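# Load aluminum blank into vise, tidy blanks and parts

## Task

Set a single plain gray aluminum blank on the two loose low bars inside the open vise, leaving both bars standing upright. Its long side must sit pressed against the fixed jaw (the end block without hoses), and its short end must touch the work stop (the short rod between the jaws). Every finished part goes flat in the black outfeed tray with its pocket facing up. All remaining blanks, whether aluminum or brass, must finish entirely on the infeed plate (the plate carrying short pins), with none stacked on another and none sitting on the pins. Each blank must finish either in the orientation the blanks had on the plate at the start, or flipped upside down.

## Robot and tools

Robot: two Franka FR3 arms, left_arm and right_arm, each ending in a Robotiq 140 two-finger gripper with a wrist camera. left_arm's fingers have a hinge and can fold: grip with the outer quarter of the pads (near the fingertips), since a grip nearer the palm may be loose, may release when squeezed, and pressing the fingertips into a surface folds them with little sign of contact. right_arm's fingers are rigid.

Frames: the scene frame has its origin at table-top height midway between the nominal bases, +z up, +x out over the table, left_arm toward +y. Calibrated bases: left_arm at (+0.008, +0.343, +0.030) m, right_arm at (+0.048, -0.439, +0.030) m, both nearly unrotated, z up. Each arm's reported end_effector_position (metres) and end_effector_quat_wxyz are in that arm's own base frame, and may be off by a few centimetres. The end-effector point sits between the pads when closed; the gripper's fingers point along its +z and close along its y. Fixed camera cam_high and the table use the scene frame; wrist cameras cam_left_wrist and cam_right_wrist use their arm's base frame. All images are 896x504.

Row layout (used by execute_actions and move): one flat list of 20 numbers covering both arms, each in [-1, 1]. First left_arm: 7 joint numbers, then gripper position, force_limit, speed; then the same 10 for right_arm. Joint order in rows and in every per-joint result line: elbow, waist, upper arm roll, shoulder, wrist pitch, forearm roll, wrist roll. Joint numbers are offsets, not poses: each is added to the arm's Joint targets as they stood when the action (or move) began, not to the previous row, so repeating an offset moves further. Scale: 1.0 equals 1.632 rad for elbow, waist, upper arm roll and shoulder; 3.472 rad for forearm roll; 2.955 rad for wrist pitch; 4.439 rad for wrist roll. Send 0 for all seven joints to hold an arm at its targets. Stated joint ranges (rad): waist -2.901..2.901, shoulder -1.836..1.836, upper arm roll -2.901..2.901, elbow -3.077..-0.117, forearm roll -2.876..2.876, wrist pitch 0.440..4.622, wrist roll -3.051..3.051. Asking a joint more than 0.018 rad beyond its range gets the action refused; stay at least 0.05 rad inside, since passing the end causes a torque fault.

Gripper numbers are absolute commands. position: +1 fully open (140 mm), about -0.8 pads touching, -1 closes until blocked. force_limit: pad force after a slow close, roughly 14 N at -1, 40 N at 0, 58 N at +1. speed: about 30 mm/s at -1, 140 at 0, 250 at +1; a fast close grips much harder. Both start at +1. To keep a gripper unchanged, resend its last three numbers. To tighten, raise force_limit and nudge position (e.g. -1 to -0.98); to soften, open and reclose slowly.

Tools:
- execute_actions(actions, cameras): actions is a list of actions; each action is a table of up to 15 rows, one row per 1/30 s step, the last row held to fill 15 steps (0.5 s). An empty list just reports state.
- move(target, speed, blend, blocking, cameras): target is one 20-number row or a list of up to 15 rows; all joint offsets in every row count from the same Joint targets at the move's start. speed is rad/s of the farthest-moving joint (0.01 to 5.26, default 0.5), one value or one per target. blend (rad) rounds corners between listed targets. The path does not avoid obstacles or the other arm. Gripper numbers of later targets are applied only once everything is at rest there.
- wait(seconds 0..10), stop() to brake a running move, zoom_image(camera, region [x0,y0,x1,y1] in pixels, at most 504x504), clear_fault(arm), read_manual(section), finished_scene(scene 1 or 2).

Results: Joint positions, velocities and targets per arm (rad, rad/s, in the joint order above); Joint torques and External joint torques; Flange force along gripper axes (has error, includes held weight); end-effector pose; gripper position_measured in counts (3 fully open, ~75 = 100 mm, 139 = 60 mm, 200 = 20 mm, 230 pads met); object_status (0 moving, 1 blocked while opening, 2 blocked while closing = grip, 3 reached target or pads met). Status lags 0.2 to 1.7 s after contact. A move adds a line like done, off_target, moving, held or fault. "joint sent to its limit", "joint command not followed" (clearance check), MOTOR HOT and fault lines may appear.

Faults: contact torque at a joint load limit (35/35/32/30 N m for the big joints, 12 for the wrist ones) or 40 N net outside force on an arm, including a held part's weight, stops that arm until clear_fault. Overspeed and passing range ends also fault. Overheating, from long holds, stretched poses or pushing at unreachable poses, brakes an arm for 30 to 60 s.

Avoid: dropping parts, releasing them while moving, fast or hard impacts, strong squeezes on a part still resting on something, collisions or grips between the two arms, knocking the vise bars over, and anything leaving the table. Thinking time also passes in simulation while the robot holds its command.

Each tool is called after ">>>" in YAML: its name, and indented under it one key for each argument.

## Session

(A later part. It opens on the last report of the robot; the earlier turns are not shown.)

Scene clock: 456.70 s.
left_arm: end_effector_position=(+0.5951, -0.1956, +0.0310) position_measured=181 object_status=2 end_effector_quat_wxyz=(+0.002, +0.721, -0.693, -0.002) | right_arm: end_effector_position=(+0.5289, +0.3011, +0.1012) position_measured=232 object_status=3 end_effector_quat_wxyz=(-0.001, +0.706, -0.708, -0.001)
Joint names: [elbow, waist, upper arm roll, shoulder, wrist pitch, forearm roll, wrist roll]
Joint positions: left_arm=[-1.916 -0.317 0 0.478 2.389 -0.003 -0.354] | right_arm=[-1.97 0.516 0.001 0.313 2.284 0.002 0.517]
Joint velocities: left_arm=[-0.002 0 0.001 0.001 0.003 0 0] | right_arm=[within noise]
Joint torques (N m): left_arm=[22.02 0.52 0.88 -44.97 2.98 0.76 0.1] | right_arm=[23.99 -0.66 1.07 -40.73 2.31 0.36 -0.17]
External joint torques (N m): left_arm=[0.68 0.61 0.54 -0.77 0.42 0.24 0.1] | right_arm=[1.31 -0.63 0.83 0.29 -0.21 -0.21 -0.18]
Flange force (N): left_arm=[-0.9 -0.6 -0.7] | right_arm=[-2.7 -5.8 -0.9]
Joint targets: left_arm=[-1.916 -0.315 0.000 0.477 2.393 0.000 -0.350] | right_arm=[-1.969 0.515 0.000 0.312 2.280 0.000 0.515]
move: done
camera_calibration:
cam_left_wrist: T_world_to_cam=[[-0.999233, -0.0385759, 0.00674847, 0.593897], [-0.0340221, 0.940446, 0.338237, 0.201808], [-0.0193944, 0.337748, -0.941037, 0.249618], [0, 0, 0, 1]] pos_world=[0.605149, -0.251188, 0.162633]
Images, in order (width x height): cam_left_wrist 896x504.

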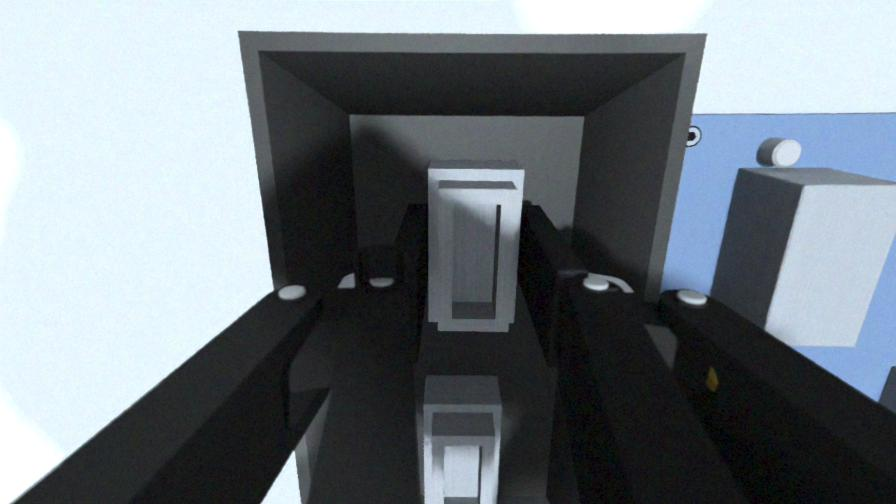

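>>> execute_actions:
  actions:
    - [[-0.0001, 0, 0, 0.0016, 0.0010, 0, 0, -1, -0.5, -1, 0, 0, 0, 0, 0, 0, 0, -1, -0.5, -0.5], [-0.0002, 0, 0, 0.0033, 0.0019, 0, 0, -1, -0.5, -1, 0, 0, 0, 0, 0, 0, 0, -1, -0.5, -0.5], [-0.0003, 0, 0, 0.0050, 0.0029, 0, 0, -1, -0.5, -1, 0, 0, 0, 0, 0, 0, 0, -1, -0.5, -0.5], [-0.0004, 0, 0, 0.0066, 0.0038, 0, 0, -1, -0.5, -1, 0, 0, 0, 0, 0, 0, 0, -1, -0.5, -0.5]]
    - [[-0.0001, 0, 0, 0.0016, 0.0010, 0, 0, -1, -0.5, -1, 0, 0, 0, 0, 0, 0, 0, -1, -0.5, -0.5]]
    - [[-0.0001, 0, 0, 0.0016, 0.0010, 0, 0, -1, -0.5, -1, 0, 0, 0, 0, 0, 0, 0, -1, -0.5, -0.5]]
  cameras: []

Scene clock: 465.67 s.
left_arm: end_effector_position=(+0.5976, -0.1964, +0.0286) position_measured=181 object_status=2 end_effector_quat_wxyz=(+0.001, +0.721, -0.693, +0.002) | right_arm: end_effector_position=(+0.5289, +0.3011, +0.1013) position_measured=232 object_status=3 end_effector_quat_wxyz=(-0.001, +0.706, -0.708, -0.001)
Joint names: [elbow, waist, upper arm roll, shoulder, wrist pitch, forearm roll, wrist roll]
Joint positions: left_arm=[-1.916 -0.317 0 0.484 2.402 -0.003 -0.353] | right_arm=[-1.97 0.516 0.001 0.313 2.284 0.002 0.517]
Joint velocities: within noise
Joint torques (N m): left_arm=[20.12 0.55 0.99 -38.66 3.79 0.75 0.13] | right_arm=[23.95 -0.59 0.93 -40.69 2.31 0.36 -0.19]
External joint torques (N m): left_arm=[-1.25 0.75 0.73 5.79 1.19 0.24 0.13] | right_arm=[1.26 -0.56 0.69 0.43 -0.21 -0.2 -0.19]
External joint torques at the end of the 1st action: left_arm=[-0.65 0.63 0.59 3.17 0.93 0.24 0.09] | right_arm=[1.35 -0.7 0.73 0.4 -0.2 -0.19 -0.2]
External joint torques at the end of the 2nd action: left_arm=[-0.81 0.69 0.64 4.37 1.08 0.25 0.13] | right_arm=[1.38 -0.5 0.83 0.24 -0.21 -0.2 -0.25]
Flange force (N): left_arm=[1.2 -7.2 12.7] | right_arm=[-2.7 -6.0 -0.7]
Flange force at the end of the 1st action (N): left_arm=[0.2 -3.8 7.5] | right_arm=[-2.7 -6.3 -0.8]
Flange force at the end of the 2nd action (N): left_arm=[0.8 -5.7 10.0] | right_arm=[-2.8 -5.9 -1.0]
Joint targets: left_arm=[-1.917 -0.315 0.000 0.493 2.410 0.000 -0.350] | right_arm=[-1.969 0.515 0.000 0.312 2.280 0.000 0.515]
Step readings (joint positions of left_arm | right_arm; steps 1 to 15: 1st action; 16 to 30: 2nd action; 31 to 45: 3rd action):
0: [-1.916 -0.317 0.000 0.478 2.390 -0.003 -0.354] | [-1.970 0.516 0.001 0.313 2.284 0.002 0.517]
1: [-1.916 -0.317 0.000 0.478 2.390 -0.003 -0.354] | [-1.970 0.516 0.001 0.313 2.284 0.002 0.517]
2: [-1.916 -0.317 0.000 0.478 2.391 -0.003 -0.354] | [-1.970 0.516 0.001 0.313 2.284 0.002 0.517]
4: [-1.916 -0.317 0.000 0.481 2.394 -0.003 -0.354] | [-1.970 0.516 0.001 0.313 2.284 0.002 0.517]
8: [-1.916 -0.317 0.000 0.483 2.397 -0.003 -0.353] | [-1.970 0.516 0.001 0.313 2.284 0.002 0.517]
15: [-1.916 -0.317 0.000 0.483 2.398 -0.003 -0.353] | [-1.970 0.516 0.001 0.313 2.284 0.002 0.517]
16: [-1.916 -0.317 0.000 0.483 2.398 -0.003 -0.353] | [-1.970 0.516 0.001 0.313 2.284 0.002 0.517]
17: [-1.916 -0.317 0.000 0.483 2.399 -0.003 -0.353] | [-1.970 0.516 0.001 0.313 2.284 0.002 0.517]
19: [-1.916 -0.317 0.000 0.483 2.399 -0.003 -0.353] | [-1.970 0.516 0.001 0.313 2.284 0.002 0.517]
23: [-1.916 -0.317 0.000 0.483 2.400 -0.003 -0.353] | [-1.970 0.516 0.001 0.313 2.284 0.002 0.517]
30: [-1.916 -0.317 0.000 0.483 2.400 -0.003 -0.353] | [-1.970 0.516 0.001 0.313 2.284 0.002 0.517]
31: [-1.916 -0.317 0.000 0.483 2.400 -0.003 -0.353] | [-1.970 0.516 0.001 0.313 2.284 0.002 0.517]
32: [-1.916 -0.317 0.000 0.484 2.401 -0.003 -0.353] | [-1.970 0.516 0.001 0.313 2.284 0.002 0.517]
34: [-1.916 -0.317 0.000 0.484 2.401 -0.003 -0.353] | [-1.970 0.516 0.001 0.313 2.284 0.002 0.517]
38: [-1.916 -0.317 0.000 0.484 2.402 -0.003 -0.353] | [-1.970 0.516 0.001 0.313 2.284 0.002 0.517]
45: [-1.916 -0.317 0.000 0.484 2.402 -0.003 -0.353] | [-1.970 0.516 0.001 0.313 2.284 0.002 0.517]
No camera images: "cameras" was empty.

>>> execute_actions:
  actions:
    - [[0.0002, 0, 0, -0.0033, -0.0019, 0, 0, -1, -0.5, -1, 0, 0, 0, 0, 0, 0, 0, -1, -0.5, -0.5], [0.0004, 0, 0, -0.0066, -0.0038, 0, 0, -1, -0.5, -1, 0, 0, 0, 0, 0, 0, 0, -1, -0.5, -0.5]]
  cameras: ["cam_left_wrist"]

>>> zoom_image:
  camera: "cam_left_wrist"
  region: [340, 80, 620, 340]

Scene clock: 469.77 s.
left_arm: end_effector_position=(+0.5976, -0.1964, +0.0286) position_measured=181 object_status=2 end_effector_quat_wxyz=(+0.001, +0.721, -0.693, +0.002) | right_arm: end_effector_position=(+0.5289, +0.3011, +0.1013) position_measured=232 object_status=3 end_effector_quat_wxyz=(-0.001, +0.706, -0.708, -0.001)
Joint names: [elbow, waist, upper arm roll, shoulder, wrist pitch, forearm roll, wrist roll]
Joint positions: left_arm=[-1.916 -0.317 0 0.484 2.402 -0.003 -0.353] | right_arm=[-1.97 0.516 0.001 0.313 2.284 0.002 0.517]
Joint velocities: within noise
Joint torques (N m): left_arm=[20.94 0.5 0.84 -44.27 2.39 0.75 0.12] | right_arm=[23.99 -0.59 1.1 -40.67 2.34 0.37 -0.23]
External joint torques (N m): left_arm=[-0.38 0.61 0.49 0.06 -0.2 0.24 0.12] | right_arm=[1.41 -0.57 0.85 0.23 -0.16 -0.19 -0.23]
Flange force (N): left_arm=[-1.4 0.7 -0.2] | right_arm=[-2.8 -6.0 -1.0]
Joint targets: left_arm=[-1.916 -0.315 0.000 0.483 2.399 0.000 -0.350] | right_arm=[-1.969 0.515 0.000 0.312 2.280 0.000 0.515]
Step readings (joint positions of left_arm | right_arm):
0: [-1.916 -0.317 0.000 0.484 2.402 -0.003 -0.353] | [-1.970 0.516 0.001 0.313 2.284 0.002 0.517]
1: [-1.916 -0.317 0.000 0.484 2.402 -0.003 -0.353] | [-1.970 0.516 0.001 0.313 2.284 0.002 0.517]
2: [-1.916 -0.317 0.000 0.484 2.402 -0.003 -0.353] | [-1.970 0.516 0.001 0.313 2.284 0.002 0.517]
4: [-1.916 -0.317 0.000 0.484 2.402 -0.003 -0.353] | [-1.970 0.516 0.001 0.313 2.284 0.002 0.517]
8: [-1.916 -0.317 0.000 0.484 2.402 -0.003 -0.353] | [-1.970 0.516 0.001 0.313 2.284 0.002 0.517]
15: [-1.916 -0.317 0.000 0.484 2.402 -0.003 -0.353] | [-1.970 0.516 0.001 0.313 2.284 0.002 0.517]
camera_calibration:
cam_left_wrist: T_world_to_cam=[[-0.999264, -0.0383689, -0.000300642, 0.596609], [-0.0362421, 0.941245, 0.335774, 0.205024], [-0.0126003, 0.335538, -0.941942, 0.24321], [0, 0, 0, 1]] pos_world=[0.606665, -0.251693, 0.160428]
Images, in order (width x height): cam_left_wrist 896x504.

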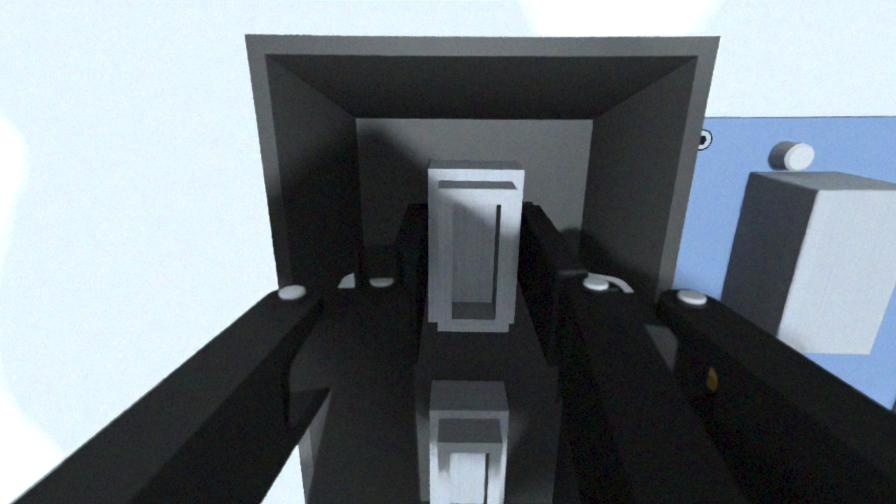

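Scaled by 1.800 from the camera's 896x504 image, which has a finer 1280x720 frame.

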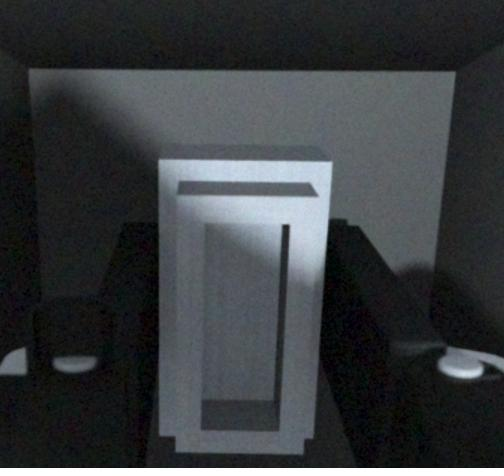

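>>> execute_actions:
  actions:
    - [[0, 0, 0, 0, 0, 0, 0, -0.15, -0.5, -1, 0, 0, 0, 0, 0, 0, 0, -1, -0.5, -0.5]]
    - [[0, 0, 0, 0, 0, 0, 0, -0.15, -0.5, -1, 0, 0, 0, 0, 0, 0, 0, -1, -0.5, -0.5]]
  cameras: ["cam_left_wrist"]

Scene clock: 478.10 s.
left_arm: end_effector_position=(+0.5973, -0.1963, +0.0285) position_measured=148 object_status=3 end_effector_quat_wxyz=(+0.001, +0.721, -0.693, +0.001) | right_arm: end_effector_position=(+0.5289, +0.3011, +0.1013) position_measured=232 object_status=3 end_effector_quat_wxyz=(-0.001, +0.706, -0.708, -0.001)
Joint names: [elbow, waist, upper arm roll, shoulder, wrist pitch, forearm roll, wrist roll]
Joint positions: left_arm=[-1.916 -0.317 0 0.484 2.401 -0.003 -0.353] | right_arm=[-1.97 0.516 0.001 0.313 2.284 0.002 0.517]
Joint velocities: within noise
Joint torques (N m): left_arm=[21.45 0.45 0.87 -44.29 2.54 0.77 0.12] | right_arm=[24.03 -0.57 1 -40.71 2.32 0.39 -0.21]
External joint torques (N m): left_arm=[-0.02 0.71 0.66 0.32 -0.07 0.25 0.12] | right_arm=[1.34 -0.69 0.62 0.35 -0.21 -0.18 -0.21]
External joint torques at the end of the 1st action: left_arm=[0.05 0.54 0.43 0.18 -0.07 0.23 0.09] | right_arm=[1.35 -0.49 0.86 0.4 -0.2 -0.18 -0.22]
Flange force (N): left_arm=[-0.9 -1.2 0.4] | right_arm=[-2.6 -6.2 -0.8]
Flange force at the end of the 1st action (N): left_arm=[-0.6 -1.1 0.2] | right_arm=[-3.0 -6.2 -0.8]
Joint targets: left_arm=[-1.916 -0.315 0.000 0.483 2.399 0.000 -0.350] | right_arm=[-1.969 0.515 0.000 0.312 2.280 0.000 0.515]
Step readings (joint positions of left_arm | right_arm; steps 1 to 15: 1st action; 16 to 30: 2nd action):
0: [-1.916 -0.317 0.000 0.484 2.402 -0.003 -0.353] | [-1.970 0.516 0.001 0.313 2.284 0.002 0.517]
1: [-1.916 -0.317 0.000 0.484 2.402 -0.003 -0.353] | [-1.970 0.516 0.001 0.313 2.284 0.002 0.517]
2: [-1.916 -0.317 0.000 0.484 2.402 -0.003 -0.353] | [-1.970 0.516 0.001 0.313 2.284 0.002 0.517]
4: [-1.916 -0.317 0.000 0.484 2.402 -0.003 -0.353] | [-1.970 0.516 0.001 0.313 2.284 0.002 0.517]
8: [-1.916 -0.317 0.000 0.484 2.402 -0.003 -0.353] | [-1.970 0.516 0.001 0.313 2.284 0.002 0.517]
15: [-1.916 -0.317 0.000 0.484 2.401 -0.003 -0.353] | [-1.970 0.516 0.001 0.313 2.284 0.002 0.517]
16: [-1.916 -0.317 0.000 0.484 2.401 -0.003 -0.353] | [-1.970 0.516 0.001 0.313 2.284 0.002 0.517]
17: [-1.916 -0.317 0.000 0.484 2.401 -0.003 -0.353] | [-1.970 0.516 0.001 0.313 2.284 0.002 0.517]
19: [-1.916 -0.317 0.000 0.484 2.401 -0.003 -0.353] | [-1.970 0.516 0.001 0.313 2.284 0.002 0.517]
23: [-1.916 -0.317 0.000 0.484 2.401 -0.003 -0.353] | [-1.970 0.516 0.001 0.313 2.284 0.002 0.517]
30: [-1.916 -0.317 0.000 0.484 2.401 -0.003 -0.353] | [-1.970 0.516 0.001 0.313 2.284 0.002 0.517]
camera_calibration:
cam_left_wrist: T_world_to_cam=[[-0.999268, -0.0382577, 0.00057444, 0.596301], [-0.0358391, 0.941144, 0.336101, 0.204633], [-0.0133991, 0.335834, -0.941826, 0.24362], [0, 0, 0, 1]] pos_world=[0.606463, -0.251592, 0.160328]
Images, in order (width x height): cam_left_wrist 896x504.

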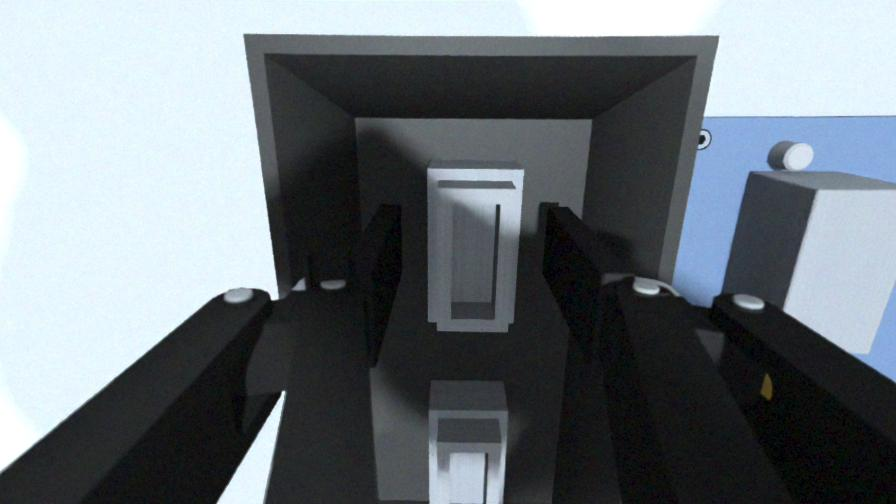

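>>> move:
  target:
    - [0.0069, 0, 0, -0.0422, -0.0272, 0, 0, -0.15, -0.5, -1, 0.0410, 0, 0, -0.0517, -0.0509, 0, 0, -1, -0.5, -0.5]
    - [0.0263, 0, 0, -0.0865, -0.0624, 0, 0, -0.15, -0.5, -1, 0.0410, 0, 0, -0.0517, -0.0509, 0, 0, -1, -0.5, -0.5]
    - [-0.2960, 0.3773, 0, -0.6631, -0.2028, 0, 0, -0.15, -0.5, -1, 0.0410, 0, 0, -0.0517, -0.0509, 0, 0, -0.1417, -0.5, -0.5]
  speed: [0.2, 0.4, 0.9]

Scene clock: 495.40 s.
left_arm: end_effector_position=(+0.3552, +0.1087, +0.3151) position_measured=148 object_status=3 end_effector_quat_wxyz=(+0.001, +0.897, -0.443, +0.002) | right_arm: end_effector_position=(+0.5301, +0.3019, +0.1703) position_measured=147 object_status=0 end_effector_quat_wxyz=(-0.002, +0.707, -0.708, -0.001)
Joint names: [elbow, waist, upper arm roll, shoulder, wrist pitch, forearm roll, wrist roll]
Joint positions: left_arm=[-2.398 0.299 0.001 -0.598 1.802 -0.003 -0.353] | right_arm=[-1.903 0.516 0.001 0.227 2.134 0.002 0.517]
Joint velocities: within noise
Joint torques (N m): left_arm=[24.63 0.9 0.07 -12.5 2.5 0.97 0.13] | right_arm=[25.27 -0.59 0.98 -38.94 2.28 0.41 -0.2]
External joint torques (N m): left_arm=[-0.07 0.88 0.58 -0.59 -0.08 0.24 0.13] | right_arm=[1.4 -0.69 0.69 0.6 -0.24 -0.22 -0.2]
Flange force (N): left_arm=[-2.7 1.3 -0.1] | right_arm=[-3.3 -7.1 -1.6]
Joint targets: left_arm=[-2.399 0.300 0.000 -0.600 1.800 0.000 -0.350] | right_arm=[-1.902 0.515 0.000 0.228 2.130 0.000 0.515]
move: done
camera_calibration:
cam_left_wrist: T_world_to_cam=[[-0.794277, -0.607555, 0.0010717, 0.354838], [-0.572199, 0.748645, 0.334842, 0.0243628], [-0.204237, 0.265344, -0.942274, 0.48348], [0, 0, 0, 1]] pos_world=[0.394525, 0.0690562, 0.447032]
cam_right_wrist: T_world_to_cam=[[-0.999829, -0.015698, -0.00975796, 0.545848], [-0.0181207, 0.936576, 0.349997, -0.328543], [0.00364483, 0.350114, -0.9367, 0.187378], [0, 0, 0, 1]] pos_world=[0.539119, 0.250671, 0.295833]

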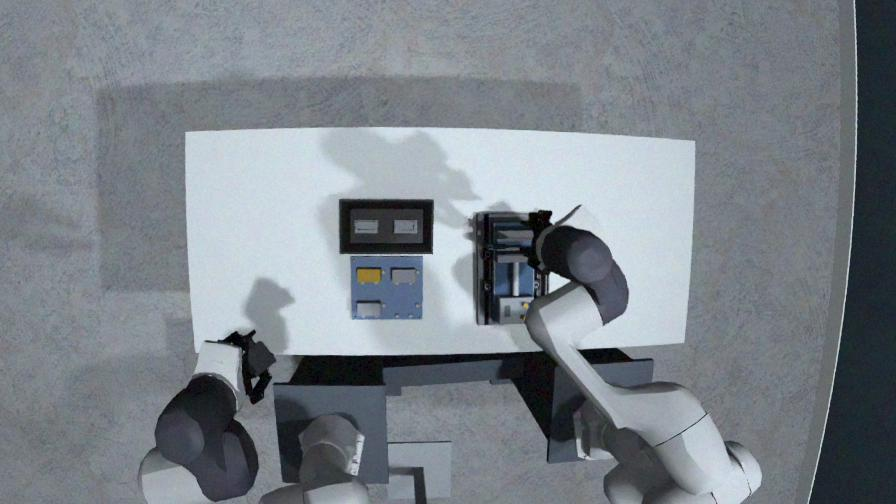

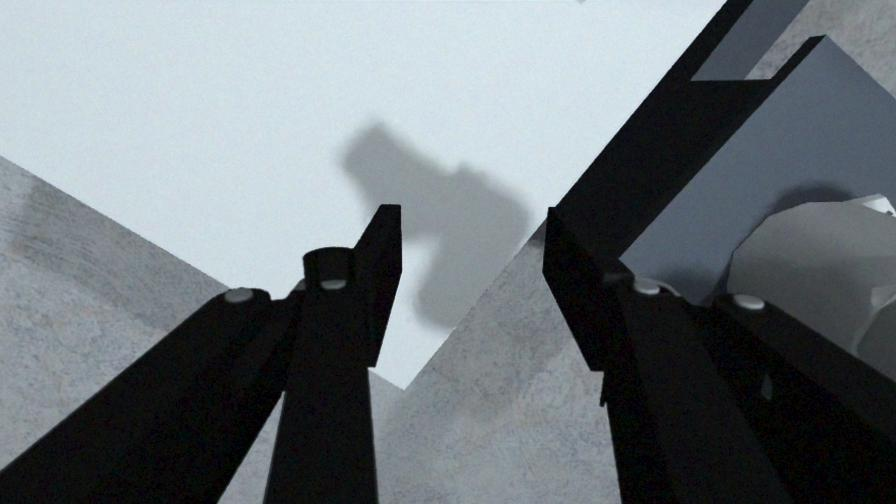

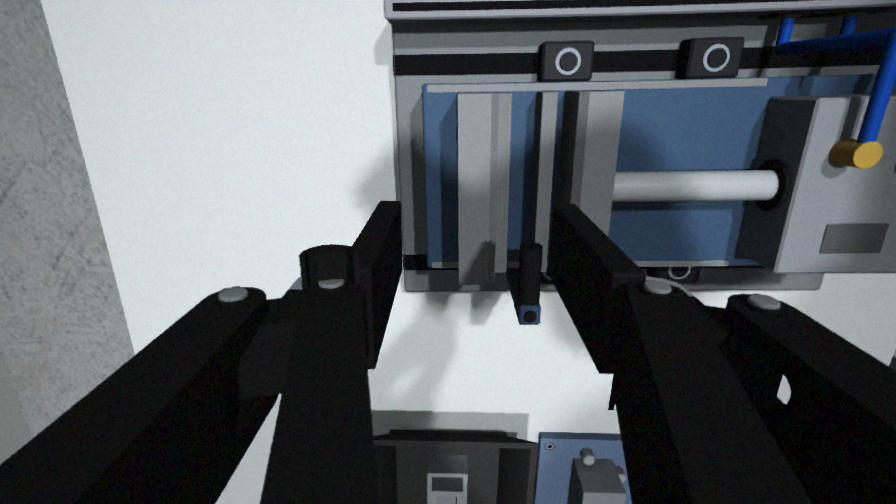

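>>> move:
  target: [0, 0, 0, 0, 0, 0, 0, -0.15, -0.5, -1, 0.2907, 0.2614, 0, 0.2313, -0.0328, 0, 0.0905, -0.1417, -0.5, -0.5]
  speed: 0.5

Scene clock: 501.27 s.
left_arm: end_effector_position=(+0.3550, +0.1087, +0.3150) position_measured=148 object_status=3 end_effector_quat_wxyz=(+0.001, +0.897, -0.443, +0.002) | right_arm: end_effector_position=(+0.4202, +0.5810, +0.1302) position_measured=147 object_status=3 end_effector_quat_wxyz=(-0.002, +0.718, -0.696, -0.002)
Joint names: [elbow, waist, upper arm roll, shoulder, wrist pitch, forearm roll, wrist roll]
Joint positions: left_arm=[-2.399 0.299 0.001 -0.598 1.802 -0.003 -0.353] | right_arm=[-1.429 0.943 0.001 0.605 2.037 0.002 0.911]
Joint velocities: left_arm=[within noise] | right_arm=[0 0.001 0 0 0 0 0.007]
Joint torques (N m): left_arm=[24.78 0.88 0.11 -12.4 2.56 0.97 0.09] | right_arm=[26.09 -0.38 1.16 -50.04 2.2 0.48 0.15]
External joint torques (N m): left_arm=[0.04 0.94 0.71 -0.45 -0.02 0.24 0.09] | right_arm=[1.7 -0.47 0.59 0.72 -0.29 -0.2 0.15]
Flange force (N): left_arm=[-2.6 0.6 -0.2] | right_arm=[-10.6 -8.3 -1.7]
Joint targets: left_arm=[-2.399 0.300 0.000 -0.600 1.800 0.000 -0.350] | right_arm=[-1.428 0.941 0.000 0.605 2.033 0.000 0.916]
move: done
camera_calibration:
cam_left_wrist: T_world_to_cam=[[-0.79431, -0.607511, 0.00157693, 0.354481], [-0.57198, 0.748723, 0.335042, 0.0242321], [-0.204722, 0.265225, -0.942202, 0.483559], [0, 0, 0, 1]] pos_world=[0.394423, 0.0689558, 0.446933]
cam_right_wrist: T_world_to_cam=[[-0.998796, -0.048498, -0.00741218, 0.458305], [-0.0480151, 0.93525, 0.350717, -0.56474], [-0.0100768, 0.35065, -0.936452, 0.0579561], [0, 0, 0, 1]] pos_world=[0.431222, 0.530078, 0.255734]

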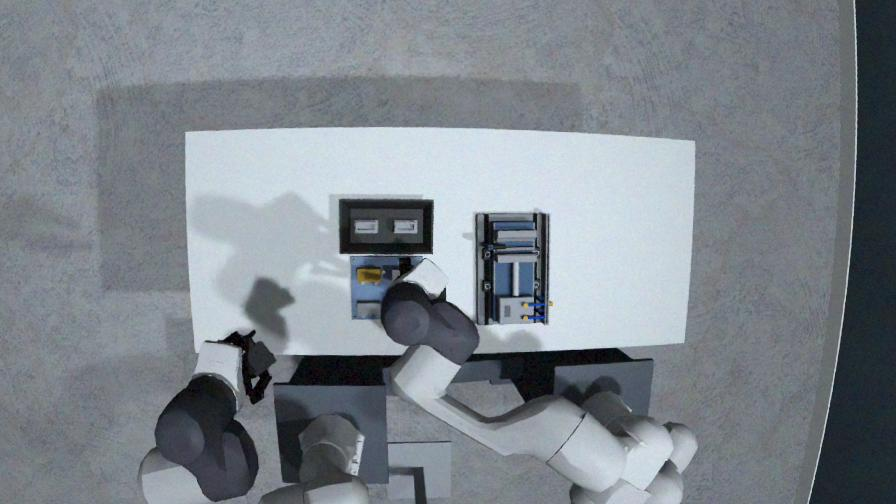

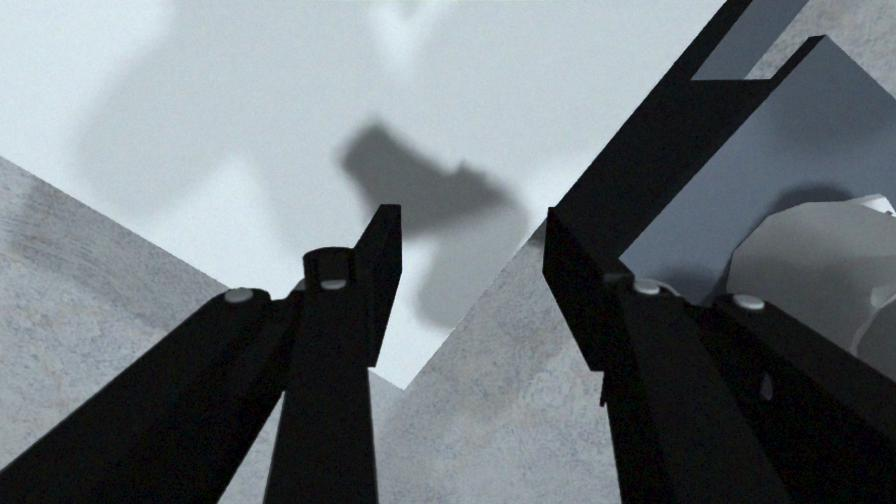

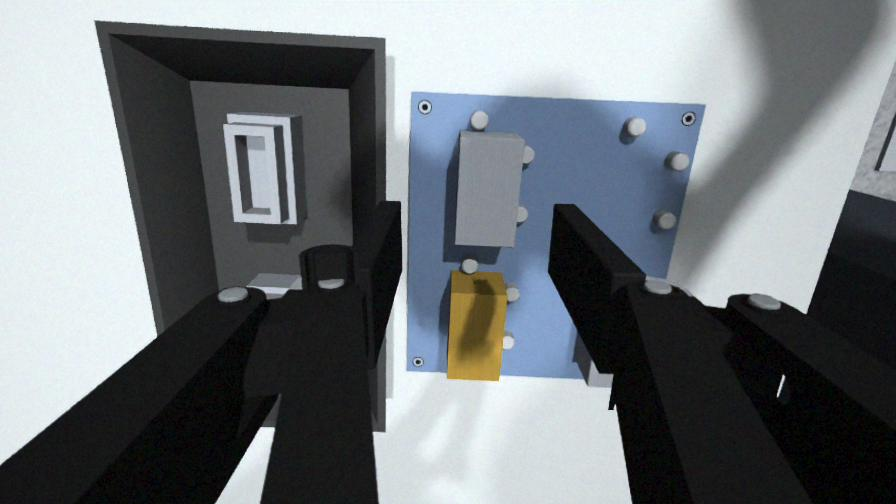

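>>> zoom_image:
  camera: "cam_right_wrist"
  region: [400, 80, 620, 280]

Scaled by 2.291 from the camera's 896x504 image, which has a finer 1280x720 frame.

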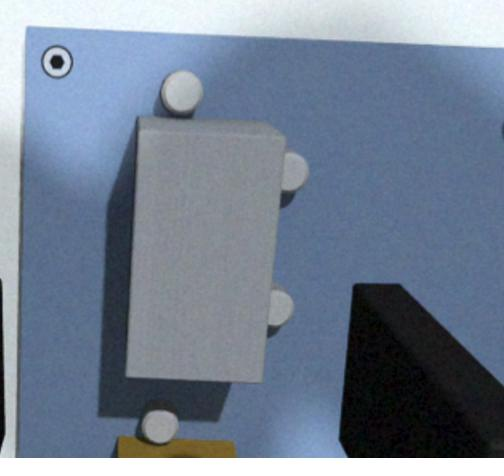

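>>> move:
  target: [0, 0, 0, 0, 0, 0, 0, -0.15, -0.5, -1, -0.0334, 0.0127, 0, 0.0425, 0.0419, 0, 0.0063, -1, -0.5, -0.5]
  speed: 0.15
  cameras: ["cam_right_wrist"]

Scene clock: 529.57 s.
left_arm: end_effector_position=(+0.3549, +0.1086, +0.3149) position_measured=148 object_status=3 end_effector_quat_wxyz=(+0.001, +0.897, -0.443, +0.002) | right_arm: end_effector_position=(+0.4080, +0.5860, +0.0657) position_measured=232 object_status=3 end_effector_quat_wxyz=(+0.002, +0.714, -0.700, -0.001)
Joint names: [elbow, waist, upper arm roll, shoulder, wrist pitch, forearm roll, wrist roll]
Joint positions: left_arm=[-2.399 0.299 0.001 -0.598 1.801 -0.003 -0.353] | right_arm=[-1.481 0.961 0.001 0.675 2.152 0.002 0.94]
Joint velocities: left_arm=[within noise] | right_arm=[0.002 0 -0.001 0 0.004 0 0.005]
Joint torques (N m): left_arm=[24.85 0.87 0.07 -12.34 2.58 0.97 0.05] | right_arm=[24.96 0.06 1.31 -50.95 2.77 0.44 0]
External joint torques (N m): left_arm=[0.15 0.9 0.64 -0.45 0 0.24 0.05] | right_arm=[1.35 0.07 0.76 0.58 0.32 -0.19 0]
Flange force (N): left_arm=[-2.3 0.4 -0.4] | right_arm=[-7.4 -5.1 0.6]
Joint targets: left_arm=[-2.399 0.300 0.000 -0.600 1.800 0.000 -0.350] | right_arm=[-1.482 0.962 0.000 0.675 2.157 0.000 0.944]
move: done
camera_calibration:
cam_right_wrist: T_world_to_cam=[[-0.999289, -0.0376099, -0.00263571, 0.439377], [-0.0362134, 0.938033, 0.34465, -0.553461], [-0.0104898, 0.3445, -0.938728, -0.000415999], [0, 0, 0, 1]] pos_world=[0.419018, 0.535832, 0.191518]
Images, in order (width x height): cam_right_wrist 896x504.

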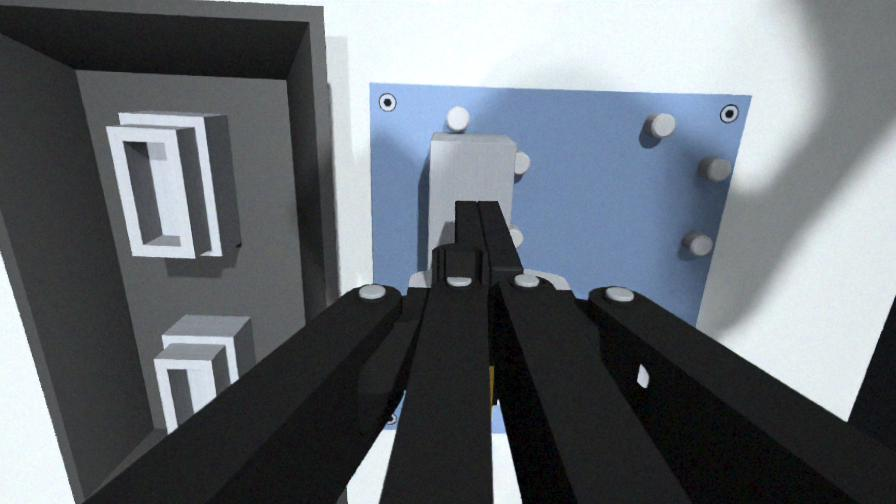

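>>> execute_actions:
  actions:
    - [[0, 0, 0, 0, 0, 0, 0, -0.15, -0.5, -1, -0.0011, 0, 0, 0.0040, 0.0028, 0, 0, -1, -0.5, -0.5], [0, 0, 0, 0, 0, 0, 0, -0.15, -0.5, -1, -0.0022, 0, 0, 0.0080, 0.0056, 0, 0, -1, -0.5, -0.5], [0, 0, 0, 0, 0, 0, 0, -0.15, -0.5, -1, -0.0033, 0, 0, 0.0118, 0.0083, 0, 0, -1, -0.5, -0.5]]
    - [[0, 0, 0, 0, 0, 0, 0, -0.15, -0.5, -1, -0.0003, 0, 0, 0.0013, 0.0009, 0, 0, -1, -0.5, -0.5]]
    - [[0, 0, 0, 0, 0, 0, 0, -0.15, -0.5, -1, -0.0003, 0, 0, 0.0013, 0.0009, 0, 0, -1, -0.5, -0.5]]
    - [[0, 0, 0, 0, 0, 0, 0, -0.15, -0.5, -1, -0.0003, 0, 0, 0.0013, 0.0009, 0, 0, -1, -0.5, -0.5]]
  cameras: []

Scene clock: 537.37 s.
left_arm: end_effector_position=(+0.3549, +0.1086, +0.3149) position_measured=148 object_status=3 end_effector_quat_wxyz=(+0.001, +0.897, -0.443, +0.001) | right_arm: end_effector_position=(+0.4087, +0.5869, +0.0488) position_measured=232 object_status=3 end_effector_quat_wxyz=(+0.001, +0.714, -0.700, -0.001)
Joint names: [elbow, waist, upper arm roll, shoulder, wrist pitch, forearm roll, wrist roll]
Joint positions: left_arm=[-2.399 0.299 0.001 -0.598 1.801 -0.003 -0.353] | right_arm=[-1.488 0.961 0.001 0.699 2.185 0.002 0.941]
Joint velocities: within noise
Joint torques (N m): left_arm=[24.88 0.84 0.19 -12.35 2.6 0.97 0.11] | right_arm=[24.48 0.08 1.36 -50.76 2.7 0.41 0.07]
External joint torques (N m): left_arm=[0.18 0.88 0.76 -0.48 0.01 0.24 0.11] | right_arm=[0.96 0.1 0.79 1.37 0.22 -0.21 0.07]
External joint torques at the end of the 1st action: left_arm=[0.12 0.9 0.68 -0.42 0 0.24 0.12] | right_arm=[1.51 0.03 0.83 0.53 0.24 -0.21 0.08]
External joint torques at the end of the 2nd action: left_arm=[0.15 0.96 0.68 -0.47 0 0.24 0.09] | right_arm=[1.38 0 0.73 1.22 0.19 -0.18 0.09]
External joint torques at the end of the 3rd action: left_arm=[0.14 0.82 0.63 -0.45 0.01 0.23 0.11] | right_arm=[1.17 -0.05 0.73 1.17 0.21 -0.19 0.08]
Flange force (N): left_arm=[-2.5 0.3 -0.4] | right_arm=[-7.9 -5.2 2.0]
Flange force at the end of the 1st action (N): left_arm=[-2.4 0.3 -0.3] | right_arm=[-8.2 -5.5 0.6]
Flange force at the end of the 2nd action (N): left_arm=[-2.4 0.4 -0.4] | right_arm=[-9.5 -6.5 1.5]
Flange force at the end of the 3rd action (N): left_arm=[-2.3 0.3 -0.4] | right_arm=[-8.3 -5.7 1.6]
Joint targets: left_arm=[-2.399 0.300 0.000 -0.600 1.800 0.000 -0.350] | right_arm=[-1.489 0.962 0.000 0.700 2.189 0.000 0.944]
Step readings (joint positions of left_arm | right_arm; steps 1 to 15: 1st action; 16 to 30: 2nd action; 31 to 45: 3rd action; 46 to 60: 4th action):
0: [-2.399 0.299 0.001 -0.598 1.801 -0.003 -0.353] | [-1.481 0.961 0.001 0.675 2.153 0.002 0.941]
1: [-2.399 0.299 0.001 -0.598 1.801 -0.003 -0.353] | [-1.481 0.961 0.001 0.675 2.153 0.002 0.941]
2: [-2.399 0.299 0.001 -0.598 1.801 -0.003 -0.353] | [-1.481 0.961 0.001 0.676 2.155 0.002 0.941]
4: [-2.399 0.299 0.001 -0.598 1.801 -0.003 -0.353] | [-1.482 0.961 0.001 0.681 2.162 0.002 0.941]
8: [-2.399 0.299 0.001 -0.598 1.801 -0.003 -0.353] | [-1.486 0.961 0.001 0.692 2.170 0.002 0.941]
15: [-2.399 0.299 0.001 -0.598 1.801 -0.003 -0.353] | [-1.487 0.961 0.001 0.694 2.175 0.002 0.941]
16: [-2.399 0.299 0.001 -0.598 1.801 -0.003 -0.353] | [-1.487 0.961 0.001 0.694 2.176 0.002 0.941]
17: [-2.399 0.299 0.001 -0.598 1.801 -0.003 -0.353] | [-1.487 0.961 0.001 0.694 2.176 0.002 0.941]
19: [-2.399 0.299 0.001 -0.598 1.801 -0.003 -0.353] | [-1.487 0.961 0.001 0.694 2.178 0.002 0.941]
23: [-2.399 0.299 0.001 -0.598 1.801 -0.003 -0.353] | [-1.487 0.961 0.001 0.694 2.179 0.002 0.941]
30: [-2.399 0.299 0.001 -0.598 1.801 -0.003 -0.353] | [-1.487 0.961 0.001 0.694 2.180 0.002 0.941]
31: [-2.399 0.299 0.001 -0.598 1.801 -0.003 -0.353] | [-1.487 0.961 0.001 0.695 2.180 0.002 0.941]
32: [-2.399 0.299 0.001 -0.598 1.801 -0.003 -0.353] | [-1.487 0.961 0.001 0.695 2.180 0.002 0.941]
34: [-2.399 0.299 0.001 -0.598 1.801 -0.003 -0.353] | [-1.487 0.961 0.001 0.696 2.181 0.002 0.941]
38: [-2.399 0.299 0.001 -0.598 1.801 -0.003 -0.353] | [-1.487 0.961 0.001 0.697 2.182 0.002 0.941]
45: [-2.399 0.299 0.001 -0.598 1.801 -0.003 -0.353] | [-1.487 0.961 0.001 0.697 2.182 0.002 0.941]
46: [-2.399 0.299 0.001 -0.598 1.801 -0.003 -0.353] | [-1.487 0.961 0.001 0.697 2.182 0.002 0.941]
47: [-2.399 0.299 0.001 -0.598 1.801 -0.003 -0.353] | [-1.487 0.961 0.001 0.697 2.183 0.002 0.941]
49: [-2.399 0.299 0.001 -0.598 1.801 -0.003 -0.353] | [-1.487 0.961 0.001 0.698 2.184 0.002 0.941]
53: [-2.399 0.299 0.001 -0.598 1.801 -0.003 -0.353] | [-1.487 0.961 0.001 0.699 2.184 0.002 0.941]
60: [-2.399 0.299 0.001 -0.598 1.801 -0.003 -0.353] | [-1.488 0.961 0.001 0.699 2.185 0.002 0.941]
No camera images: "cameras" was empty.

>>> execute_actions:
  actions:
    - [[0, 0, 0, 0, 0, 0, 0, -0.15, -0.5, -1, -0.0003, 0, 0, 0.0013, 0.0009, 0, 0, -1, -0.5, -0.5]]
    - [[0, 0, 0, 0, 0, 0, 0, -0.15, -0.5, -1, -0.0003, 0, 0, 0.0013, 0.0009, 0, 0, -1, -0.5, -0.5]]
    - [[0, 0, 0, 0, 0, 0, 0, -0.15, -0.5, -1, -0.0003, 0, 0, 0.0013, 0.0009, 0, 0, -1, -0.5, -0.5]]
  cameras: []

Scene clock: 541.77 s.
left_arm: end_effector_position=(+0.3548, +0.1086, +0.3149) position_measured=148 object_status=3 end_effector_quat_wxyz=(+0.001, +0.897, -0.443, +0.001) | right_arm: end_effector_position=(+0.4089, +0.5872, +0.0458) position_measured=232 object_status=3 end_effector_quat_wxyz=(+0.000, +0.714, -0.700, -0.001)
Joint names: [elbow, waist, upper arm roll, shoulder, wrist pitch, forearm roll, wrist roll]
Joint positions: left_arm=[-2.399 0.299 0.001 -0.598 1.801 -0.003 -0.353] | right_arm=[-1.489 0.961 0.001 0.703 2.192 0.002 0.941]
Joint velocities: within noise
Joint torques (N m): left_arm=[24.92 0.87 0.15 -12.36 2.61 0.97 0.08] | right_arm=[24.12 0.1 1.37 -49.74 2.88 0.42 0.08]
External joint torques (N m): left_arm=[0.27 0.87 0.67 -0.56 0.03 0.23 0.08] | right_arm=[0.69 -0.17 0.61 2.31 0.4 -0.2 0.08]
External joint torques at the end of the 1st action: left_arm=[0.23 0.93 0.75 -0.5 0.03 0.24 0.11] | right_arm=[1.02 -0.28 0.56 1.2 0.26 -0.18 0.08]
External joint torques at the end of the 2nd action: left_arm=[0.19 0.94 0.76 -0.46 0.02 0.25 0.08] | right_arm=[1.02 0.14 0.78 1.23 0.23 -0.18 0.08]
Flange force (N): left_arm=[-2.4 0.4 -0.6] | right_arm=[-8.6 -6.2 3.8]
Flange force at the end of the 1st action (N): left_arm=[-2.5 0.2 -0.5] | right_arm=[-7.4 -5.5 1.8]
Flange force at the end of the 2nd action (N): left_arm=[-2.5 0.2 -0.5] | right_arm=[-7.8 -5.1 1.9]
Joint targets: left_arm=[-2.399 0.300 0.000 -0.600 1.800 0.000 -0.350] | right_arm=[-1.491 0.962 0.000 0.707 2.197 0.000 0.944]
Step readings (joint positions of left_arm | right_arm; steps 1 to 15: 1st action; 16 to 30: 2nd action; 31 to 45: 3rd action):
0: [-2.399 0.299 0.001 -0.598 1.801 -0.003 -0.353] | [-1.488 0.961 0.001 0.699 2.185 0.002 0.941]
1: [-2.399 0.299 0.001 -0.598 1.801 -0.003 -0.353] | [-1.488 0.961 0.001 0.699 2.186 0.002 0.941]
2: [-2.399 0.299 0.001 -0.598 1.801 -0.003 -0.353] | [-1.488 0.961 0.001 0.699 2.186 0.002 0.941]
4: [-2.399 0.299 0.001 -0.598 1.801 -0.003 -0.353] | [-1.488 0.961 0.001 0.700 2.187 0.002 0.941]
8: [-2.399 0.299 0.001 -0.598 1.801 -0.003 -0.353] | [-1.488 0.961 0.001 0.701 2.187 0.002 0.941]
15: [-2.399 0.299 0.001 -0.598 1.801 -0.003 -0.353] | [-1.488 0.961 0.001 0.701 2.188 0.002 0.941]
16: [-2.399 0.299 0.001 -0.598 1.801 -0.003 -0.353] | [-1.488 0.961 0.001 0.701 2.188 0.002 0.941]
17: [-2.399 0.299 0.001 -0.598 1.801 -0.003 -0.353] | [-1.488 0.961 0.001 0.701 2.188 0.002 0.941]
19: [-2.399 0.299 0.001 -0.598 1.801 -0.003 -0.353] | [-1.488 0.961 0.001 0.702 2.189 0.002 0.941]
23: [-2.399 0.299 0.001 -0.598 1.801 -0.003 -0.353] | [-1.488 0.961 0.001 0.703 2.190 0.002 0.941]
30: [-2.399 0.299 0.001 -0.598 1.801 -0.003 -0.353] | [-1.488 0.961 0.001 0.703 2.190 0.002 0.941]
31: [-2.399 0.299 0.001 -0.598 1.801 -0.003 -0.353] | [-1.488 0.961 0.001 0.703 2.190 0.002 0.941]
32: [-2.399 0.299 0.001 -0.598 1.801 -0.003 -0.353] | [-1.488 0.961 0.001 0.703 2.191 0.002 0.941]
34: [-2.399 0.299 0.001 -0.598 1.801 -0.003 -0.353] | [-1.489 0.961 0.001 0.703 2.191 0.002 0.941]
38: [-2.399 0.299 0.001 -0.598 1.801 -0.003 -0.353] | [-1.489 0.961 0.001 0.703 2.192 0.002 0.941]
45: [-2.399 0.299 0.001 -0.598 1.801 -0.003 -0.353] | [-1.489 0.961 0.001 0.703 2.192 0.002 0.941]
No camera images: "cameras" was empty.

>>> move:
  target:
    - [0, 0, 0, 0, 0, 0, 0, -0.15, -0.5, -1, 0.0063, 0, 0, -0.0228, -0.0161, 0, 0, -1, -0.5, -0.5]
    - [0, 0, 0, 0, 0, 0, 0, -0.15, -0.5, -1, 0.0063, 0, 0, -0.0228, -0.0161, 0, 0, -0.08, -0.5, -0.5]
    - [0, 0, 0, 0, 0, 0, 0, -0.15, -0.5, -1, -0.0013, 0, 0, 0.0086, 0.0055, 0, 0, -0.08, -0.5, -0.5]
  speed: [0.15, 0.15, 0.06]
  cameras: ["cam_right_wrist"]

Scene clock: 561.87 s.
left_arm: end_effector_position=(+0.3548, +0.1086, +0.3149) position_measured=148 object_status=3 end_effector_quat_wxyz=(+0.001, +0.897, -0.443, +0.001) | right_arm: end_effector_position=(+0.4084, +0.5865, +0.0341) position_measured=139 object_status=3 end_effector_quat_wxyz=(+0.002, +0.714, -0.700, -0.001)
Joint names: [elbow, waist, upper arm roll, shoulder, wrist pitch, forearm roll, wrist roll]
Joint positions: left_arm=[-2.399 0.299 0.001 -0.598 1.801 -0.003 -0.353] | right_arm=[-1.491 0.961 0.001 0.72 2.209 0.002 0.941]
Joint velocities: left_arm=[within noise] | right_arm=[0 0 0 -0.002 0.004 -0.001 0]
Joint torques (N m): left_arm=[24.92 0.87 0.2 -12.32 2.62 0.96 0.11] | right_arm=[24.56 0.05 1.42 -51.4 2.58 0.45 0.09]
External joint torques (N m): left_arm=[0.24 0.92 0.78 -0.45 0.04 0.23 0.11] | right_arm=[1.27 -0.09 0.72 0.89 0.1 -0.16 0.09]
Flange force (N): left_arm=[-2.5 0.0 -0.5] | right_arm=[-8.1 -5.7 1.2]
Joint targets: left_arm=[-2.399 0.300 0.000 -0.600 1.800 0.000 -0.350] | right_arm=[-1.493 0.962 0.000 0.721 2.214 0.000 0.944]
move: done
camera_calibration:
cam_right_wrist: T_world_to_cam=[[-0.999347, -0.0359362, -0.00378924, 0.438829], [-0.0350271, 0.937581, 0.345999, -0.543325], [-0.00888117, 0.345906, -0.938227, -0.031689], [0, 0, 0, 1]] pos_world=[0.419229, 0.536142, 0.159921]
Images, in order (width x height): cam_right_wrist 896x504.

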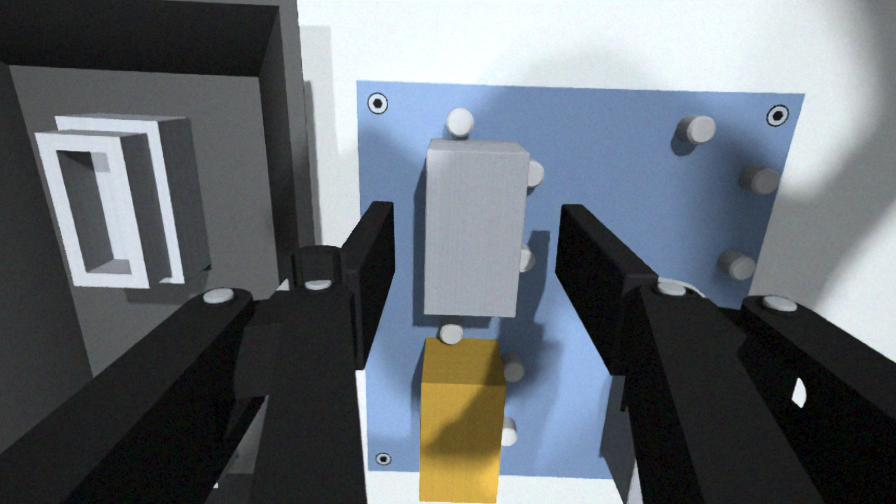

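>>> execute_actions:
  actions:
    - [[0, 0, 0, 0, 0, 0, 0, -0.15, -0.5, -1, 0, 0, 0, 0, 0, 0, 0.0017, -0.08, -0.5, -1], [0, 0, 0, 0, 0, 0, 0, -0.15, -0.5, -1, 0, 0, 0, 0, 0, 0, 0.0034, -0.08, -0.5, -1]]
    - [[0, 0, 0, 0, 0, 0, 0, -0.15, -0.5, -1, 0, 0, 0, 0, 0, 0, 0, -1, -0.5, -1]]
    - [[0, 0, 0, 0, 0, 0, 0, -0.15, -0.5, -1, 0, 0, 0, 0, 0, 0, 0, -1, -0.5, -1]]
    - [[0, 0, 0, 0, 0, 0, 0, -0.15, -0.5, -1, 0, 0, 0, 0, 0, 0, 0, -1, -0.5, -1]]
  cameras: ["cam_right_wrist"]

Scene clock: 577.33 s.
left_arm: end_effector_position=(+0.3548, +0.1086, +0.3149) position_measured=148 object_status=3 end_effector_quat_wxyz=(+0.001, +0.897, -0.443, +0.001) | right_arm: end_effector_position=(+0.4092, +0.5867, +0.0343) position_measured=180 object_status=2 end_effector_quat_wxyz=(+0.001, +0.708, -0.706, -0.001)
Joint names: [elbow, waist, upper arm roll, shoulder, wrist pitch, forearm roll, wrist roll]
Joint positions: left_arm=[-2.399 0.299 0.001 -0.598 1.801 -0.003 -0.353] | right_arm=[-1.492 0.961 0 0.72 2.211 0.002 0.956]
Joint velocities: within noise
Joint torques (N m): left_arm=[24.88 0.84 0.2 -12.3 2.62 0.97 0.09] | right_arm=[24.15 0.08 1.73 -50.8 2.51 0.5 0.1]
External joint torques (N m): left_arm=[0.21 0.87 0.75 -0.49 0.04 0.24 0.09] | right_arm=[0.8 0.25 1.28 1.59 0.02 -0.11 0.1]
External joint torques at the end of the 1st action: left_arm=[0.31 0.86 0.73 -0.55 0.07 0.25 0.07] | right_arm=[1.5 -0.02 0.74 0.57 0.18 -0.19 0]
External joint torques at the end of the 2nd action: left_arm=[0.19 0.94 0.73 -0.4 0.03 0.26 0.08] | right_arm=[1.35 -0.07 0.73 0.77 0.14 -0.2 0.12]
External joint torques at the end of the 3rd action: left_arm=[0.26 0.91 0.77 -0.52 0.04 0.23 0.12] | right_arm=[0.77 0.06 1.01 1.38 0.05 -0.12 0.12]
Flange force (N): left_arm=[-2.4 0.2 -0.5] | right_arm=[-8.3 -5.0 2.3]
Flange force at the end of the 1st action (N): left_arm=[-2.4 0.2 -0.6] | right_arm=[-8.3 -5.6 0.9]
Flange force at the end of the 2nd action (N): left_arm=[-2.4 0.0 -0.4] | right_arm=[-8.2 -5.5 1.1]
Flange force at the end of the 3rd action (N): left_arm=[-2.6 0.2 -0.6] | right_arm=[-7.5 -4.7 2.0]
Joint targets: left_arm=[-2.399 0.300 0.000 -0.600 1.800 0.000 -0.350] | right_arm=[-1.493 0.962 0.000 0.721 2.214 0.000 0.959]
Step readings (joint positions of left_arm | right_arm; steps 1 to 15: 1st action; 16 to 30: 2nd action; 31 to 45: 3rd action; 46 to 60: 4th action):
0: [-2.399 0.299 0.001 -0.598 1.801 -0.003 -0.353] | [-1.492 0.961 0.001 0.720 2.210 0.002 0.942]
1: [-2.399 0.299 0.001 -0.598 1.801 -0.003 -0.353] | [-1.492 0.961 0.001 0.720 2.210 0.002 0.942]
2: [-2.399 0.299 0.001 -0.598 1.801 -0.003 -0.353] | [-1.492 0.961 0.001 0.720 2.210 0.002 0.943]
4: [-2.399 0.299 0.001 -0.598 1.801 -0.003 -0.353] | [-1.492 0.961 0.001 0.720 2.210 0.002 0.945]
8: [-2.399 0.299 0.001 -0.598 1.801 -0.003 -0.353] | [-1.492 0.961 0.001 0.720 2.210 0.002 0.949]
15: [-2.399 0.299 0.001 -0.598 1.801 -0.003 -0.353] | [-1.492 0.961 0.001 0.720 2.210 0.002 0.953]
16: [-2.399 0.299 0.001 -0.598 1.801 -0.003 -0.353] | [-1.492 0.961 0.001 0.720 2.210 0.002 0.953]
17: [-2.399 0.299 0.001 -0.598 1.801 -0.003 -0.353] | [-1.492 0.961 0.001 0.720 2.210 0.002 0.954]
19: [-2.399 0.299 0.001 -0.598 1.801 -0.003 -0.353] | [-1.492 0.961 0.001 0.720 2.210 0.002 0.954]
23: [-2.399 0.299 0.001 -0.598 1.801 -0.003 -0.353] | [-1.492 0.961 0.001 0.720 2.210 0.002 0.955]
30: [-2.399 0.299 0.001 -0.598 1.801 -0.003 -0.353] | [-1.492 0.961 0.001 0.720 2.210 0.002 0.956]
31: [-2.399 0.299 0.001 -0.598 1.801 -0.003 -0.353] | [-1.492 0.961 0.001 0.720 2.210 0.002 0.956]
32: [-2.399 0.299 0.001 -0.598 1.801 -0.003 -0.353] | [-1.492 0.961 0.001 0.720 2.210 0.002 0.956]
34: [-2.399 0.299 0.001 -0.598 1.801 -0.003 -0.353] | [-1.492 0.961 0.001 0.720 2.210 0.002 0.956]
38: [-2.399 0.299 0.001 -0.598 1.801 -0.003 -0.353] | [-1.492 0.961 0.001 0.720 2.210 0.002 0.956]
45: [-2.399 0.299 0.001 -0.598 1.801 -0.003 -0.353] | [-1.492 0.961 0.000 0.720 2.211 0.002 0.956]
46: [-2.399 0.299 0.001 -0.598 1.801 -0.003 -0.353] | [-1.492 0.961 0.000 0.720 2.211 0.002 0.956]
47: [-2.399 0.299 0.001 -0.598 1.801 -0.003 -0.353] | [-1.492 0.961 0.000 0.720 2.211 0.002 0.956]
49: [-2.399 0.299 0.001 -0.598 1.801 -0.003 -0.353] | [-1.492 0.961 0.000 0.720 2.211 0.002 0.956]
53: [-2.399 0.299 0.001 -0.598 1.801 -0.003 -0.353] | [-1.492 0.961 0.000 0.720 2.211 0.002 0.956]
60: [-2.399 0.299 0.001 -0.598 1.801 -0.003 -0.353] | [-1.492 0.961 0.000 0.720 2.211 0.002 0.956]
camera_calibration:
cam_right_wrist: T_world_to_cam=[[-0.999765, -0.0209933, -0.00544348, 0.431003], [-0.0215776, 0.937603, 0.347038, -0.549095], [-0.00218164, 0.347074, -0.937835, -0.0350582], [0, 0, 0, 1]] pos_world=[0.418977, 0.536049, 0.160024]
Images, in order (width x height): cam_right_wrist 896x504.

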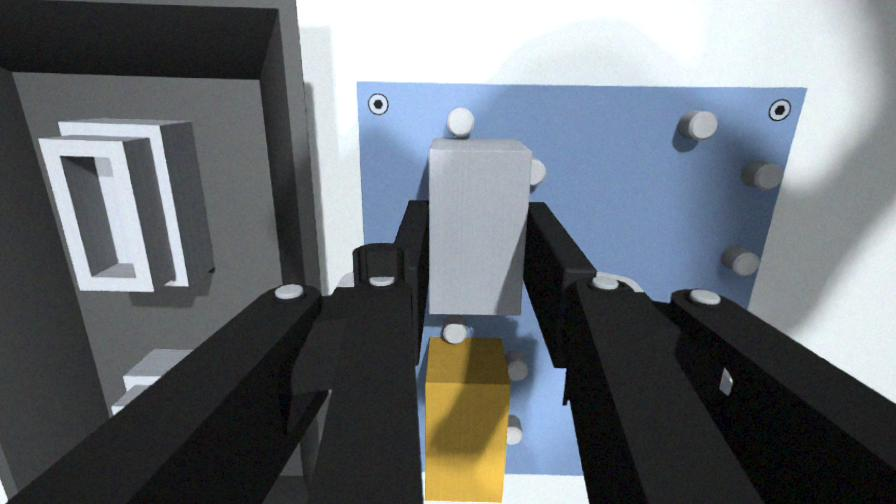

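>>> zoom_image:
  camera: "cam_right_wrist"
  region: [400, 110, 560, 340]

Scaled by 2.191 from the camera's 896x504 image, which has a finer 1280x720 frame.

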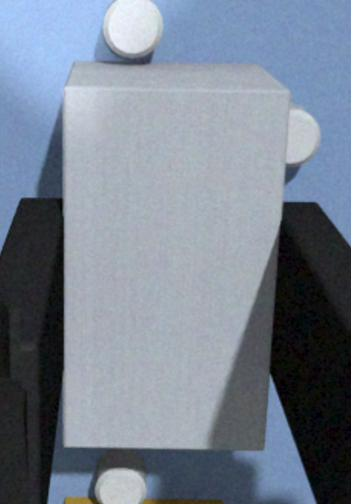

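>>> move:
  target:
    - [0, 0, 0, 0, 0, 0, 0, -0.15, -0.5, -1, 0.0077, 0, 0, -0.0314, -0.0216, 0, 0, -1, -0.5, -1]
    - [0, 0, 0, 0, 0, 0, 0, -0.15, -0.5, -1, 0.0370, 0, 0, -0.0725, -0.0605, 0, 0, -1, -0.5, -1]
    - [0, 0, 0, 0, 0, 0, 0, -0.15, -0.5, -1, -0.3274, -0.2586, 0, -0.3577, -0.0168, 0, -0.1014, -1, -0.5, -1]
  speed: [0.12, 0.3, 0.4]
  cameras: ["cam_right_wrist", "cam_high"]

Scene clock: 613.07 s.
left_arm: end_effector_position=(+0.3548, +0.1086, +0.3148) position_measured=148 object_status=3 end_effector_quat_wxyz=(+0.001, +0.897, -0.443, +0.001) | right_arm: end_effector_position=(+0.4935, +0.2955, +0.1678) position_measured=180 object_status=2 end_effector_quat_wxyz=(+0.004, +0.715, -0.699, -0.002)
Joint names: [elbow, waist, upper arm roll, shoulder, wrist pitch, forearm roll, wrist roll]
Joint positions: left_arm=[-2.399 0.299 0.001 -0.598 1.801 -0.003 -0.353] | right_arm=[-2.027 0.541 -0.002 0.14 2.159 0.002 0.514]
Joint velocities: left_arm=[within noise] | right_arm=[-0.001 0.001 0.001 0.001 0 0 -0.007]
Joint torques (N m): left_arm=[24.89 0.85 0.19 -12.32 2.61 0.97 0.1] | right_arm=[25.61 -0.31 1.24 -37.53 2.86 0.48 -0.39]
External joint torques (N m): left_arm=[0.19 0.89 0.77 -0.47 0.03 0.25 0.1] | right_arm=[2.08 -0.29 1.14 -1.23 0.37 -0.14 -0.39]
Flange force (N): left_arm=[-2.5 0.2 -0.5] | right_arm=[-1.9 -3.6 -3.1]
Joint targets: left_arm=[-2.399 0.300 0.000 -0.600 1.800 0.000 -0.350] | right_arm=[-2.027 0.540 0.000 0.137 2.164 0.000 0.509]
move: done
camera_calibration:
cam_right_wrist: T_world_to_cam=[[-0.999173, -0.040653, 0.000552275, 0.514487], [-0.0379819, 0.938197, 0.34401, -0.312081], [-0.0145032, 0.343705, -0.938966, 0.198666], [0, 0, 0, 1]] pos_world=[0.505089, 0.245427, 0.293616]
Images, in order (width x height): cam_high 896x504, cam_right_wrist 896x504.

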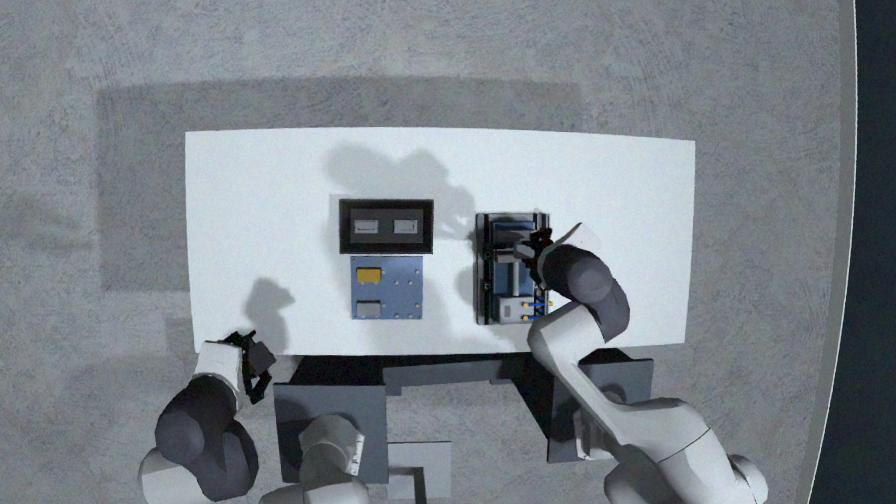

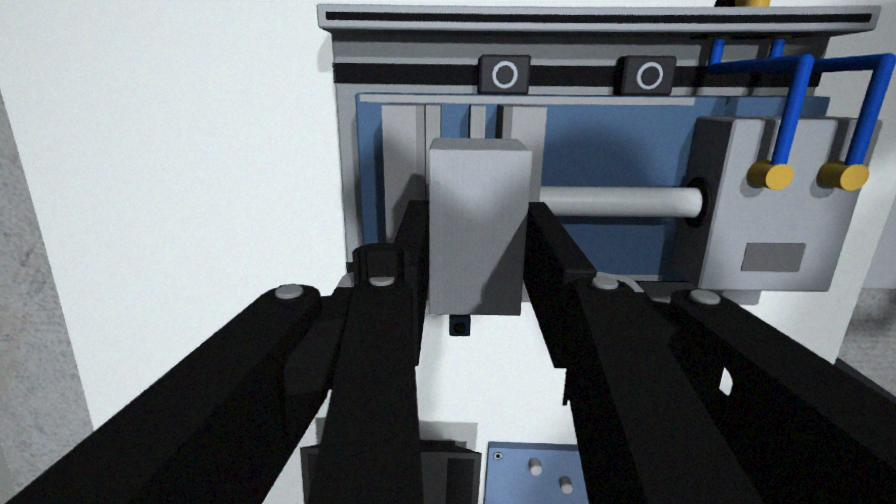

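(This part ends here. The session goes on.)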